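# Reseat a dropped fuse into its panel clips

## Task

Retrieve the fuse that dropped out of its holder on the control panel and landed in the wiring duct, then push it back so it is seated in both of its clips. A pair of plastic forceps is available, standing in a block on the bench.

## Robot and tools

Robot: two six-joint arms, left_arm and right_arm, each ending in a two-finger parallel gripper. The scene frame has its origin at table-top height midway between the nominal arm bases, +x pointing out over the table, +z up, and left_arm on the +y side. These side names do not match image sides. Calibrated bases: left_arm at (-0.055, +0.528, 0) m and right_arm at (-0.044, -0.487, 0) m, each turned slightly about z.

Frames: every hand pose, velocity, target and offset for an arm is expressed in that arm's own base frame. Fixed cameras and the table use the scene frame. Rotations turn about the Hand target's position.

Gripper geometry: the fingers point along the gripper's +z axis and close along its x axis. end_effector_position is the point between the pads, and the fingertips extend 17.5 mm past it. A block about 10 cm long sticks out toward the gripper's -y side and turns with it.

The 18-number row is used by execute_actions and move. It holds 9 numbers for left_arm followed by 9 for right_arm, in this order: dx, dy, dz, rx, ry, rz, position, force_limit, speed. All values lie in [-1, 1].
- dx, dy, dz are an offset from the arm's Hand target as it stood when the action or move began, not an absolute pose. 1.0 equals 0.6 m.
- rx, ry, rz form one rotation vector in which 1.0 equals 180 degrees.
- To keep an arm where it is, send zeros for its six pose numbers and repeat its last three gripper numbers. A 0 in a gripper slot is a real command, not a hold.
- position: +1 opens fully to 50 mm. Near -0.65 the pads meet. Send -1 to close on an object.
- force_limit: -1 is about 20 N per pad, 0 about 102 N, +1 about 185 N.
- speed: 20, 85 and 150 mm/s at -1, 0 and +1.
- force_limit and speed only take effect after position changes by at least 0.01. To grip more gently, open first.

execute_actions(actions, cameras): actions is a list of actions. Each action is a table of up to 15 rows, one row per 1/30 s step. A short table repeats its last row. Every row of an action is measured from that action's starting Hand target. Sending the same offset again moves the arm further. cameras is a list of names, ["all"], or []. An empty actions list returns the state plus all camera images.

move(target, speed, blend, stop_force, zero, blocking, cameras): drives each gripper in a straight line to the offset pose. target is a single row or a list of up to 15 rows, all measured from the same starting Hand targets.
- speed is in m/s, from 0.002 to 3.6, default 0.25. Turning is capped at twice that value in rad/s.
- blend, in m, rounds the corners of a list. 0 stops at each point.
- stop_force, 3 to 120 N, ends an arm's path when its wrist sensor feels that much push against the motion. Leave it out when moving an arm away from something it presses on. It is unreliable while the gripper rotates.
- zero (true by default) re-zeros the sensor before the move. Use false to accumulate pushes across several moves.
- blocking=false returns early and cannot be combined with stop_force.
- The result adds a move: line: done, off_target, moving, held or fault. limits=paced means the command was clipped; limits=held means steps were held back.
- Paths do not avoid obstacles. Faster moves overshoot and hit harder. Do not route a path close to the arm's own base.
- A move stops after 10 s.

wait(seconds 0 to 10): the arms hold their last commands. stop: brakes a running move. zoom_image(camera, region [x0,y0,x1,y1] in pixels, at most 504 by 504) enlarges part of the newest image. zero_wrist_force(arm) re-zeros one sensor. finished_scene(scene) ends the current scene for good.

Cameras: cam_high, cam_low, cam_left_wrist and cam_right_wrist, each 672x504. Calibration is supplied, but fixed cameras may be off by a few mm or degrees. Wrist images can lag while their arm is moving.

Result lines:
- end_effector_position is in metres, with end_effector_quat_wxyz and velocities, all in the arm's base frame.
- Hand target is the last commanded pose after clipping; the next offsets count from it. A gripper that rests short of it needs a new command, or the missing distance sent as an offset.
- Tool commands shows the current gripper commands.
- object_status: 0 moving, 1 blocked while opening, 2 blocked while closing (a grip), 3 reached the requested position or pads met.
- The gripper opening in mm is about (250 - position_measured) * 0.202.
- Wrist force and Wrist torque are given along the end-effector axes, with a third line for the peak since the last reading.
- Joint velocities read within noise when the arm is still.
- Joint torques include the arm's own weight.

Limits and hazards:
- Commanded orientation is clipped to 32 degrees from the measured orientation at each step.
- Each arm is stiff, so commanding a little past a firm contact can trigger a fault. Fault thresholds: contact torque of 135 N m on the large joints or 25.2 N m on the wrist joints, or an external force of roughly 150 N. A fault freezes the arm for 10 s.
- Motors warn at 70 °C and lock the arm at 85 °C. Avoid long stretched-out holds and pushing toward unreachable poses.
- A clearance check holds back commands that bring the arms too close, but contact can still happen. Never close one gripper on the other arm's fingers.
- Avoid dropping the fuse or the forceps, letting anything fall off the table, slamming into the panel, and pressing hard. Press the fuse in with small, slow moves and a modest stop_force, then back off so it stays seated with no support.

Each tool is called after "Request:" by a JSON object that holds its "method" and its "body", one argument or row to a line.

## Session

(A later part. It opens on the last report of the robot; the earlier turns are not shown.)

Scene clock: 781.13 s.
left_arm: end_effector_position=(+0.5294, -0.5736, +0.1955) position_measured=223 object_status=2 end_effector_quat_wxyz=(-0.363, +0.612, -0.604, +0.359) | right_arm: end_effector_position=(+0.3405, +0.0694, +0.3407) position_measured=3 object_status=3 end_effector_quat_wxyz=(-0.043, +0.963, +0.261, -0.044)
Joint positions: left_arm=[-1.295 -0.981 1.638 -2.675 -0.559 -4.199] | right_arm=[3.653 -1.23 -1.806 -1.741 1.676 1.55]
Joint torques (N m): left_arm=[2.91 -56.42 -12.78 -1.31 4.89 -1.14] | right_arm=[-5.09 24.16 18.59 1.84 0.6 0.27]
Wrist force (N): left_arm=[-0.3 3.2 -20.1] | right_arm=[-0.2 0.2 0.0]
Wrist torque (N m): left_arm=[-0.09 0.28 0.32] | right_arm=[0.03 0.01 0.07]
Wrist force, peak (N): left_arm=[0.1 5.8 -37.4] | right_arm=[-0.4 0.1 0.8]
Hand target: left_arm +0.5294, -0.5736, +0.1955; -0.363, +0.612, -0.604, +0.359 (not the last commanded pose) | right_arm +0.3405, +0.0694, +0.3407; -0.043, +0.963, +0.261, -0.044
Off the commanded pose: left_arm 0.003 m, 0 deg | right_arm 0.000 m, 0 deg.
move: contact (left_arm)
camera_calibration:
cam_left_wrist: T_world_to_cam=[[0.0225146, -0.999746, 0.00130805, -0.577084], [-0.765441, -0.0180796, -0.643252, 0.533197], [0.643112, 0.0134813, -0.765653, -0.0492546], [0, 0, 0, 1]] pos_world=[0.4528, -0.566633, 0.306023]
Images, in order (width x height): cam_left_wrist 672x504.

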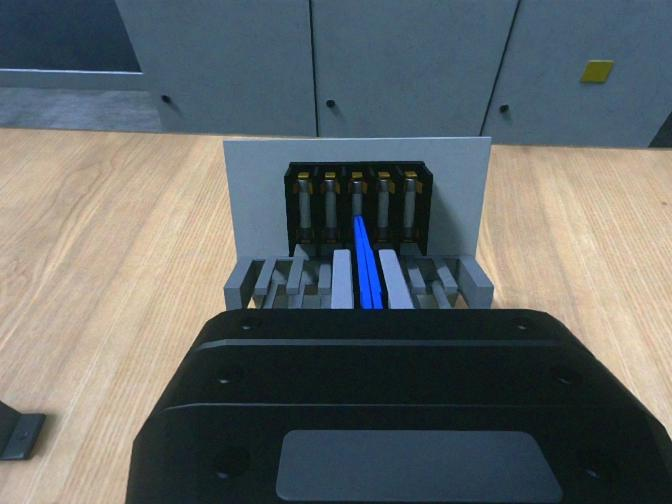

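Request:
{"method": "move", "body": {
  "target": [-0.0293,-0.0004,0.0159,0,0,0,-0.97,-0.5,-1,0,0,0,0,0,0,1,1,1],
  "speed": 0.06,
  "cameras": ["cam_left_wrist"]
}}

Request:
{"method": "zoom_image", "body": {
  "camera": "cam_left_wrist",
  "region": [290, 140, 430, 250]
}}

Scene clock: 786.80 s.
left_arm: end_effector_position=(+0.5119, -0.5738, +0.2051) position_measured=223 object_status=2 end_effector_quat_wxyz=(-0.363, +0.612, -0.604, +0.359) | right_arm: end_effector_position=(+0.3405, +0.0694, +0.3407) position_measured=3 object_status=3 end_effector_quat_wxyz=(-0.043, +0.963, +0.261, -0.044)
Joint positions: left_arm=[-1.322 -1.018 1.66 -2.62 -0.548 -4.245] | right_arm=[3.653 -1.23 -1.806 -1.741 1.676 1.55]
Joint torques (N m): left_arm=[-6.15 -61.65 -14.94 -1.73 4.51 -1.32] | right_arm=[-5 24.19 18.97 1.71 0.45 0.31]
Wrist force (N): left_arm=[-0.5 0.8 -0.3] | right_arm=[-0.3 -0.1 0.2]
Wrist torque (N m): left_arm=[-0.23 0.29 0.32] | right_arm=[-0.01 0.02 0.06]
Wrist force, peak (N): left_arm=[-0.3 2.9 -20.2] | right_arm=[-0.5 -0.2 0.4]
Hand target: left_arm +0.5118, -0.5738, +0.2051; -0.363, +0.612, -0.604, +0.359 | right_arm +0.3405, +0.0694, +0.3407; -0.043, +0.963, +0.261, -0.044
Off the commanded pose: left_arm 0.000 m, 0 deg | right_arm 0.000 m, 0 deg.
move: done
camera_calibration:
cam_left_wrist: T_world_to_cam=[[0.0224491, -0.999747, 0.00138357, -0.576998], [-0.765442, -0.018078, -0.643251, 0.525908], [0.643113, 0.0133814, -0.765654, -0.0307791], [0, 0, 0, 1]] pos_world=[0.4353, -0.566933, 0.315523]
Images, in order (width x height): cam_left_wrist 672x504.

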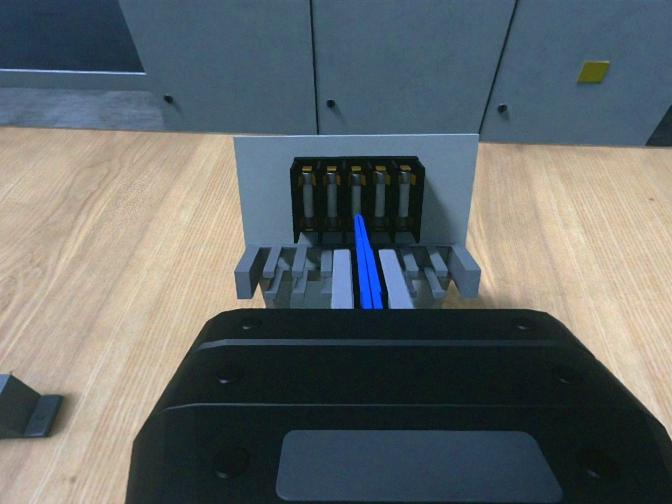

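Scaled by 3.600 from the camera's 672x504 image, which has a finer 960x720 frame.

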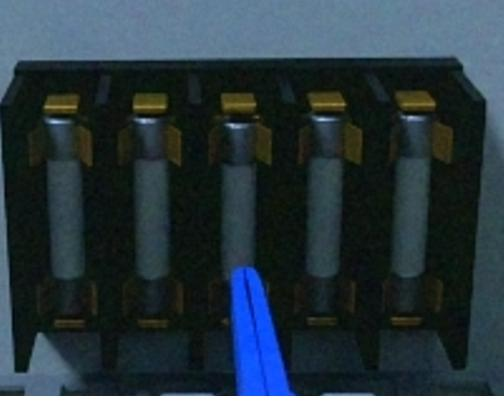

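Request:
{"method": "move", "body": {
  "target": [-0.0100,0.0330,0.0054,0,0,0,-0.97,-0.5,-1,0,0,0,0,0,0,1,1,1],
  "speed": 0.12,
  "cameras": ["cam_left_wrist"]
}}

Request:
{"method": "zoom_image", "body": {
  "camera": "cam_left_wrist",
  "region": [350, 145, 420, 235]
}}

Scene clock: 794.67 s.
left_arm: end_effector_position=(+0.5058, -0.5541, +0.2083) position_measured=223 object_status=2 end_effector_quat_wxyz=(-0.363, +0.612, -0.604, +0.359) | right_arm: end_effector_position=(+0.3405, +0.0694, +0.3407) position_measured=3 object_status=3 end_effector_quat_wxyz=(-0.043, +0.963, +0.261, -0.044)
Joint positions: left_arm=[-1.323 -1.062 1.724 -2.637 -0.547 -4.248] | right_arm=[3.653 -1.23 -1.806 -1.741 1.676 1.55]
Joint torques (N m): left_arm=[-6.24 -58.45 -14.86 -5.09 4.5 -1.19] | right_arm=[-5.29 23.81 19.47 1.76 0.51 0.43]
Wrist force (N): left_arm=[-0.3 0.8 0.1] | right_arm=[-0.1 0.1 0.0]
Wrist torque (N m): left_arm=[-0.23 0.27 0.33] | right_arm=[0.03 -0.01 0.07]
Wrist force, peak (N): left_arm=[-0.6 1.1 -0.2] | right_arm=[-0.2 0.2 0.6]
Hand target: left_arm +0.5058, -0.5540, +0.2083; -0.363, +0.612, -0.604, +0.359 | right_arm +0.3405, +0.0694, +0.3407; -0.043, +0.963, +0.261, -0.044
Off the commanded pose: left_arm 0.000 m, 0 deg | right_arm 0.000 m, 0 deg.
move: done
camera_calibration:
cam_left_wrist: T_world_to_cam=[[0.0224491, -0.999747, 0.00138357, -0.557071], [-0.765442, -0.018078, -0.643251, 0.523656], [0.643113, 0.0133814, -0.765654, -0.024671], [0, 0, 0, 1]] pos_world=[0.4292, -0.547133, 0.318723]
Images, in order (width x height): cam_left_wrist 672x504.

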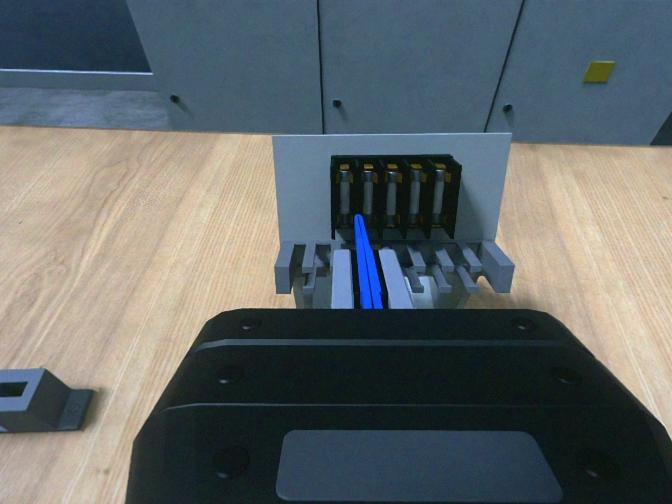

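Scaled by 5.600 from the camera's 672x504 image, which has a finer 960x720 frame.

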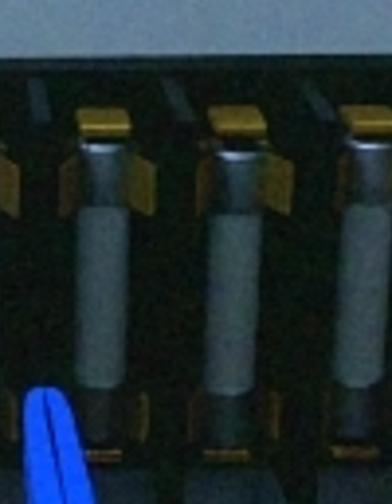

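Request:
{"method": "move", "body": {
  "target": [
    [0.0264,-0.0095,-0.0143,0,0,0,-0.97,-0.5,-1,0,0,0,0,0,0,1,1,1],
    [0.0479,-0.0092,-0.0260,0,0,0,-0.97,-0.5,-1,0,0,0,0,0,0,1,1,1]
  ],
  "speed": [0.05,0.01],
  "stop_force": 5,
  "cameras": ["cam_left_wrist"]
}}

Request:
{"method": "zoom_image", "body": {
  "camera": "cam_left_wrist",
  "region": [310, 130, 430, 240]
}}

Scene clock: 812.70 s.
left_arm: end_effector_position=(+0.5289, -0.5596, +0.1958) position_measured=223 object_status=2 end_effector_quat_wxyz=(-0.363, +0.612, -0.604, +0.359) | right_arm: end_effector_position=(+0.3405, +0.0694, +0.3407) position_measured=3 object_status=3 end_effector_quat_wxyz=(-0.043, +0.963, +0.261, -0.044)
Joint positions: left_arm=[-1.289 -1.004 1.679 -2.701 -0.561 -4.19] | right_arm=[3.653 -1.23 -1.806 -1.741 1.676 1.55]
Joint torques (N m): left_arm=[-5.89 -61.55 -15.37 -1.76 4.46 -1.36] | right_arm=[-5.2 23.87 19.63 1.83 0.59 0.48]
Wrist force (N): left_arm=[-0.4 0.9 -1.5] | right_arm=[-0.4 -0.1 0.2]
Wrist torque (N m): left_arm=[-0.20 0.29 0.31] | right_arm=[-0.01 0.04 0.07]
Wrist force, peak (N): left_arm=[-0.4 3.3 -20.8] | right_arm=[0.1 0.3 0.9]
Hand target: left_arm +0.5289, -0.5596, +0.1958; -0.363, +0.612, -0.604, +0.359 (not the last commanded pose) | right_arm +0.3405, +0.0694, +0.3407; -0.043, +0.963, +0.261, -0.044
Off the commanded pose: left_arm 0.006 m, 0 deg | right_arm 0.000 m, 0 deg.
move: contact (left_arm); path passed 1 of 2 targets
camera_calibration:
cam_left_wrist: T_world_to_cam=[[0.0225146, -0.999746, 0.00130805, -0.563176], [-0.765441, -0.0180796, -0.643252, 0.533195], [0.643112, 0.0134813, -0.765653, -0.0489673], [0, 0, 0, 1]] pos_world=[0.4523, -0.552733, 0.306223]
Images, in order (width x height): cam_left_wrist 672x504.

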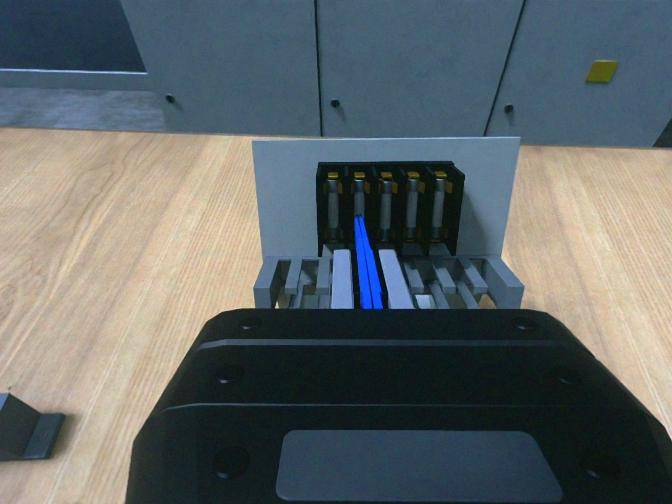

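Scaled by 4.200 from the camera's 672x504 image, which has a finer 960x720 frame.

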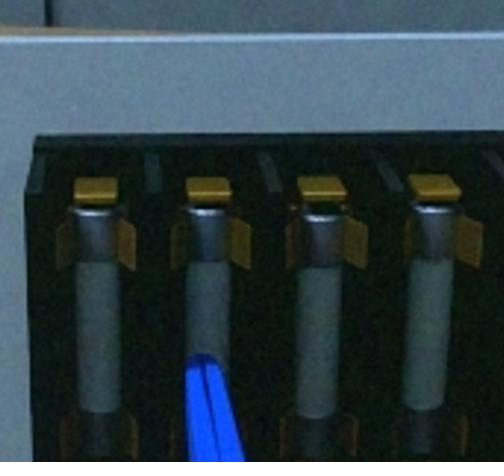

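Request:
{"method": "move", "body": {
  "target": [
    [-0.0058,0,0.0032,0,0,0,-0.97,-0.5,-1,0,0,0,0,0,0,1,1,1],
    [-0.0055,-0.0233,0.0032,0,0,0,-0.97,-0.5,-1,0,0,0,0,0,0,1,1,1],
    [0.0025,-0.0233,-0.0012,0,0,0,-0.97,-0.5,-1,0,0,0,0,0,0,1,1,1]
  ],
  "speed": [0.03,0.04,0.01],
  "stop_force": 5,
  "cameras": ["cam_left_wrist"]
}}

Request:
{"method": "zoom_image", "body": {
  "camera": "cam_left_wrist",
  "region": [290, 140, 430, 250]
}}

Scene clock: 827.83 s.
left_arm: end_effector_position=(+0.5304, -0.5736, +0.1951) position_measured=223 object_status=2 end_effector_quat_wxyz=(-0.363, +0.612, -0.604, +0.359) | right_arm: end_effector_position=(+0.3405, +0.0694, +0.3407) position_measured=3 object_status=3 end_effector_quat_wxyz=(-0.043, +0.963, +0.261, -0.044)
Joint positions: left_arm=[-1.293 -0.979 1.637 -2.677 -0.559 -4.196] | right_arm=[3.653 -1.23 -1.806 -1.741 1.676 1.55]
Joint torques (N m): left_arm=[6.66 -37.32 -31.96 -5.48 -1 1.28] | right_arm=[-5.08 23.92 19.43 1.88 0.52 0.5]
Wrist force (N): left_arm=[-4.2 1.4 -2.4] | right_arm=[-0.4 0.0 0.3]
Wrist torque (N m): left_arm=[-0.15 0.06 0.20] | right_arm=[0.00 0.04 0.07]
Wrist force, peak (N): left_arm=[-4.4 1.3 -2.5] | right_arm=[-0.7 0.1 0.2]
Hand target: left_arm +0.5304, -0.5736, +0.1951; -0.363, +0.612, -0.604, +0.359 | right_arm +0.3405, +0.0694, +0.3407; -0.043, +0.963, +0.261, -0.044
Off the commanded pose: left_arm 0.000 m, 0 deg | right_arm 0.000 m, 0 deg.
move: done
camera_calibration:
cam_left_wrist: T_world_to_cam=[[0.0225146, -0.999746, 0.00130805, -0.577206], [-0.765441, -0.0180796, -0.643252, 0.533639], [0.643112, 0.0134813, -0.765653, -0.0502792], [0, 0, 0, 1]] pos_world=[0.4538, -0.566733, 0.305523]
Images, in order (width x height): cam_left_wrist 672x504.

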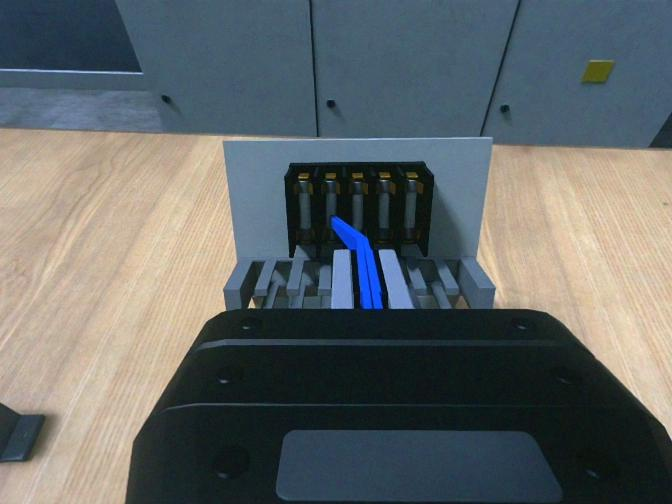

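Scaled by 3.600 from the camera's 672x504 image, which has a finer 960x720 frame.

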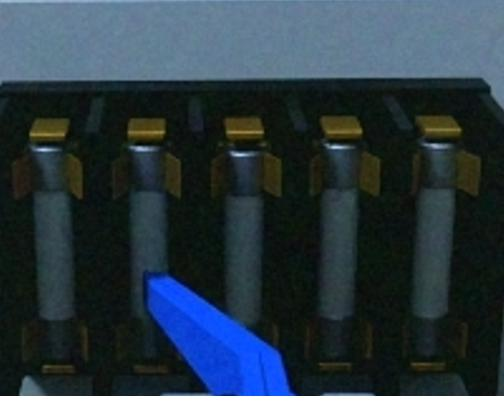

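Request:
{"method": "move", "body": {
  "target": [
    [-0.0020,0.0225,0.0012,0,0,0,-0.97,-0.5,-1,0,0,0,0,0,0,1,1,1],
    [-0.0320,0.0225,0.0170,0,0,0,-0.97,-0.5,-1,0,0,0,0,0,0,1,1,1]
  ],
  "speed": [0.03,0.04],
  "cameras": ["cam_left_wrist"]
}}

Request:
{"method": "zoom_image", "body": {
  "camera": "cam_left_wrist",
  "region": [310, 140, 450, 250]
}}

Scene clock: 835.73 s.
left_arm: end_effector_position=(+0.5112, -0.5601, +0.2053) position_measured=223 object_status=2 end_effector_quat_wxyz=(-0.363, +0.612, -0.604, +0.359) | right_arm: end_effector_position=(+0.3405, +0.0694, +0.3407) position_measured=3 object_status=3 end_effector_quat_wxyz=(-0.043, +0.963, +0.261, -0.044)
Joint positions: left_arm=[-1.317 -1.041 1.7 -2.644 -0.55 -4.237] | right_arm=[3.653 -1.23 -1.806 -1.741 1.676 1.55]
Joint torques (N m): left_arm=[-6.49 -60.45 -15.55 -1.85 4.4 -1.08] | right_arm=[-4.89 23.95 19.46 1.92 0.66 0.54]
Wrist force (N): left_arm=[-0.5 1.0 0.0] | right_arm=[0.1 0.1 0.1]
Wrist torque (N m): left_arm=[-0.20 0.29 0.32] | right_arm=[0.02 -0.04 0.06]
Wrist force, peak (N): left_arm=[1.5 4.9 -26.8] | right_arm=[-0.7 -0.1 0.5]
Hand target: left_arm +0.5112, -0.5601, +0.2053; -0.363, +0.612, -0.604, +0.359 | right_arm +0.3405, +0.0694, +0.3407; -0.043, +0.963, +0.261, -0.044
Off the commanded pose: left_arm 0.000 m, 0 deg | right_arm 0.000 m, 0 deg.
move: done
camera_calibration:
cam_left_wrist: T_world_to_cam=[[0.0225146, -0.999746, 0.00130805, -0.56329], [-0.765441, -0.0180796, -0.643252, 0.525748], [0.643112, 0.0134813, -0.765653, -0.0303038], [0, 0, 0, 1]] pos_world=[0.4346, -0.553233, 0.315723]
Images, in order (width x height): cam_left_wrist 672x504.

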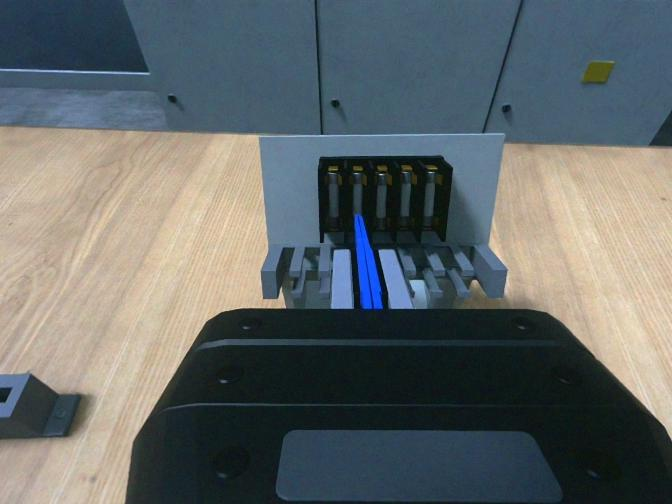

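Scaled by 3.600 from the camera's 672x504 image, which has a finer 960x720 frame.

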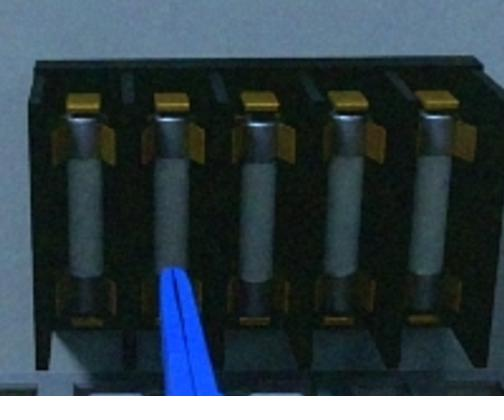

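Request:
{"method": "move", "body": {
  "target": [
    [0.0003,-0.0227,0,0,0,0,-0.97,-0.5,-1,0,0,0,0,0,0,1,1,1],
    [0.0150,-0.0225,-0.0080,0,0,0,-0.97,-0.5,-1,0,0,0,0,0,0,1,1,1],
    [0.0345,-0.0223,-0.0186,0,0,0,-0.97,-0.5,-1,0,0,0,0,0,0,1,1,1]
  ],
  "speed": [0.06,0.03,0.01],
  "stop_force": 5,
  "cameras": ["cam_left_wrist"]
}}

Request:
{"method": "zoom_image", "body": {
  "camera": "cam_left_wrist",
  "region": [310, 140, 410, 250]
}}

Scene clock: 853.00 s.
left_arm: end_effector_position=(+0.5292, -0.5735, +0.1956) position_measured=223 object_status=2 end_effector_quat_wxyz=(-0.363, +0.612, -0.604, +0.359) | right_arm: end_effector_position=(+0.3405, +0.0694, +0.3407) position_measured=3 object_status=3 end_effector_quat_wxyz=(-0.043, +0.963, +0.261, -0.044)
Joint positions: left_arm=[-1.295 -0.982 1.639 -2.674 -0.559 -4.199] | right_arm=[3.653 -1.23 -1.806 -1.741 1.676 1.55]
Joint torques (N m): left_arm=[-4.53 -60.69 -14.8 -2.02 4.38 -1.16] | right_arm=[-4.95 24.06 20.03 1.8 0.58 0.55]
Wrist force (N): left_arm=[-0.2 1.2 -4.1] | right_arm=[-0.2 0.0 0.3]
Wrist torque (N m): left_arm=[-0.15 0.28 0.32] | right_arm=[0.01 0.00 0.07]
Wrist force, peak (N): left_arm=[0.0 3.8 -23.7] | right_arm=[-0.3 0.1 0.6]
Hand target: left_arm +0.5292, -0.5735, +0.1956; -0.363, +0.612, -0.604, +0.359 (not the last commanded pose) | right_arm +0.3405, +0.0694, +0.3407; -0.043, +0.963, +0.261, -0.044
Off the commanded pose: left_arm 0.003 m, 0 deg | right_arm 0.000 m, 0 deg.
move: contact (left_arm); path passed 2 of 3 targets
camera_calibration:
cam_left_wrist: T_world_to_cam=[[0.0225901, -0.999744, 0.00137356, -0.577133], [-0.765438, -0.0181795, -0.643253, 0.532986], [0.643113, 0.0134797, -0.765653, -0.0491273], [0, 0, 0, 1]] pos_world=[0.4526, -0.566633, 0.306023]
Images, in order (width x height): cam_left_wrist 672x504.

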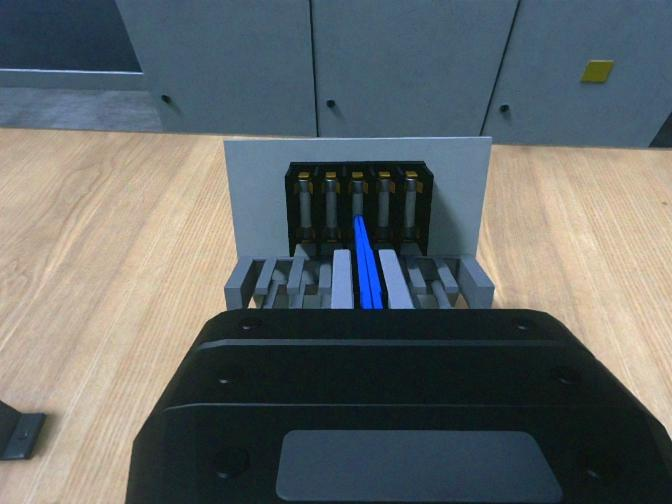

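Scaled by 4.582 from the camera's 672x504 image, which has a finer 960x720 frame.

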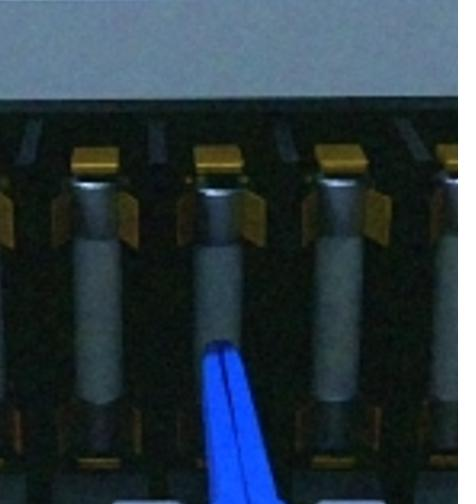

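Request:
{"method": "move", "body": {
  "target": [-0.0440,-0.0005,0.0238,0,0,0,-0.97,-0.5,-1,0,0,0,0,0,0,1,1,1],
  "speed": 0.06,
  "cameras": ["cam_left_wrist"]
}}

Request:
{"method": "zoom_image", "body": {
  "camera": "cam_left_wrist",
  "region": [300, 140, 420, 240]
}}

Scene clock: 857.53 s.
left_arm: end_effector_position=(+0.5028, -0.5738, +0.2099) position_measured=223 object_status=2 end_effector_quat_wxyz=(-0.363, +0.612, -0.604, +0.359) | right_arm: end_effector_position=(+0.3405, +0.0694, +0.3407) position_measured=3 object_status=3 end_effector_quat_wxyz=(-0.043, +0.963, +0.261, -0.044)
Joint positions: left_arm=[-1.336 -1.037 1.67 -2.59 -0.542 -4.27] | right_arm=[3.653 -1.23 -1.806 -1.741 1.676 1.55]
Joint torques (N m): left_arm=[-6.89 -60.94 -14.79 -1.67 4.47 -1.26] | right_arm=[-5.23 23.85 19.77 1.85 0.65 0.68]
Wrist force (N): left_arm=[-0.4 0.9 0.0] | right_arm=[-0.1 0.3 0.1]
Wrist torque (N m): left_arm=[-0.22 0.28 0.32] | right_arm=[0.05 -0.01 0.07]
Wrist force, peak (N): left_arm=[-0.3 1.3 -4.2] | right_arm=[-0.2 -0.2 0.6]
Hand target: left_arm +0.5028, -0.5738, +0.2099; -0.363, +0.612, -0.604, +0.359 | right_arm +0.3405, +0.0694, +0.3407; -0.043, +0.963, +0.261, -0.044
Off the commanded pose: left_arm 0.000 m, 0 deg | right_arm 0.000 m, 0 deg.
move: done
camera_calibration:
cam_left_wrist: T_world_to_cam=[[0.0225146, -0.999746, 0.00130805, -0.576803], [-0.765441, -0.0180796, -0.643252, 0.52203], [0.643112, 0.0134813, -0.765653, -0.0211949], [0, 0, 0, 1]] pos_world=[0.4262, -0.566933, 0.320323]
Images, in order (width x height): cam_left_wrist 672x504.

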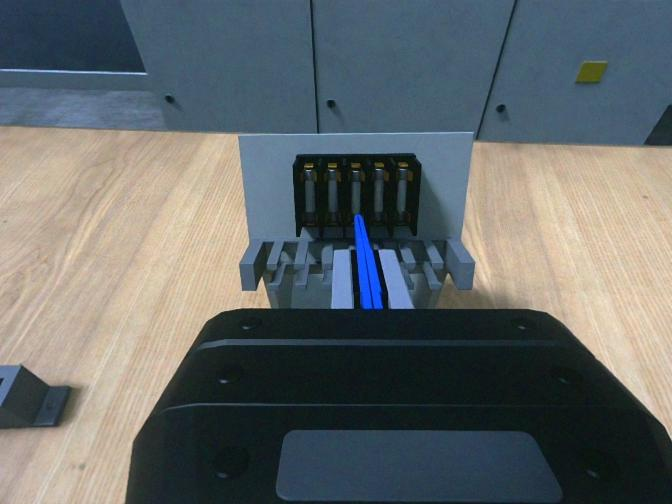

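Scaled by 4.200 from the camera's 672x504 image, which has a finer 960x720 frame.

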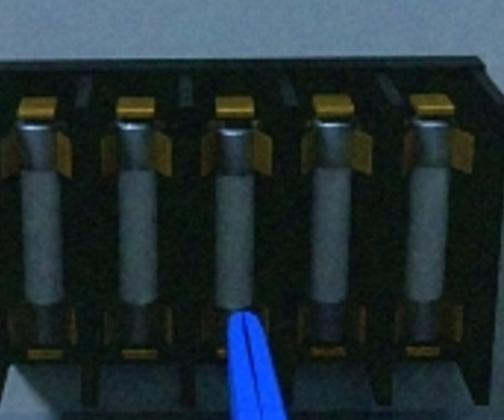

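Request:
{"method": "finished_scene", "body": {
  "scene": 2
}}

The scene is finished: the task was done.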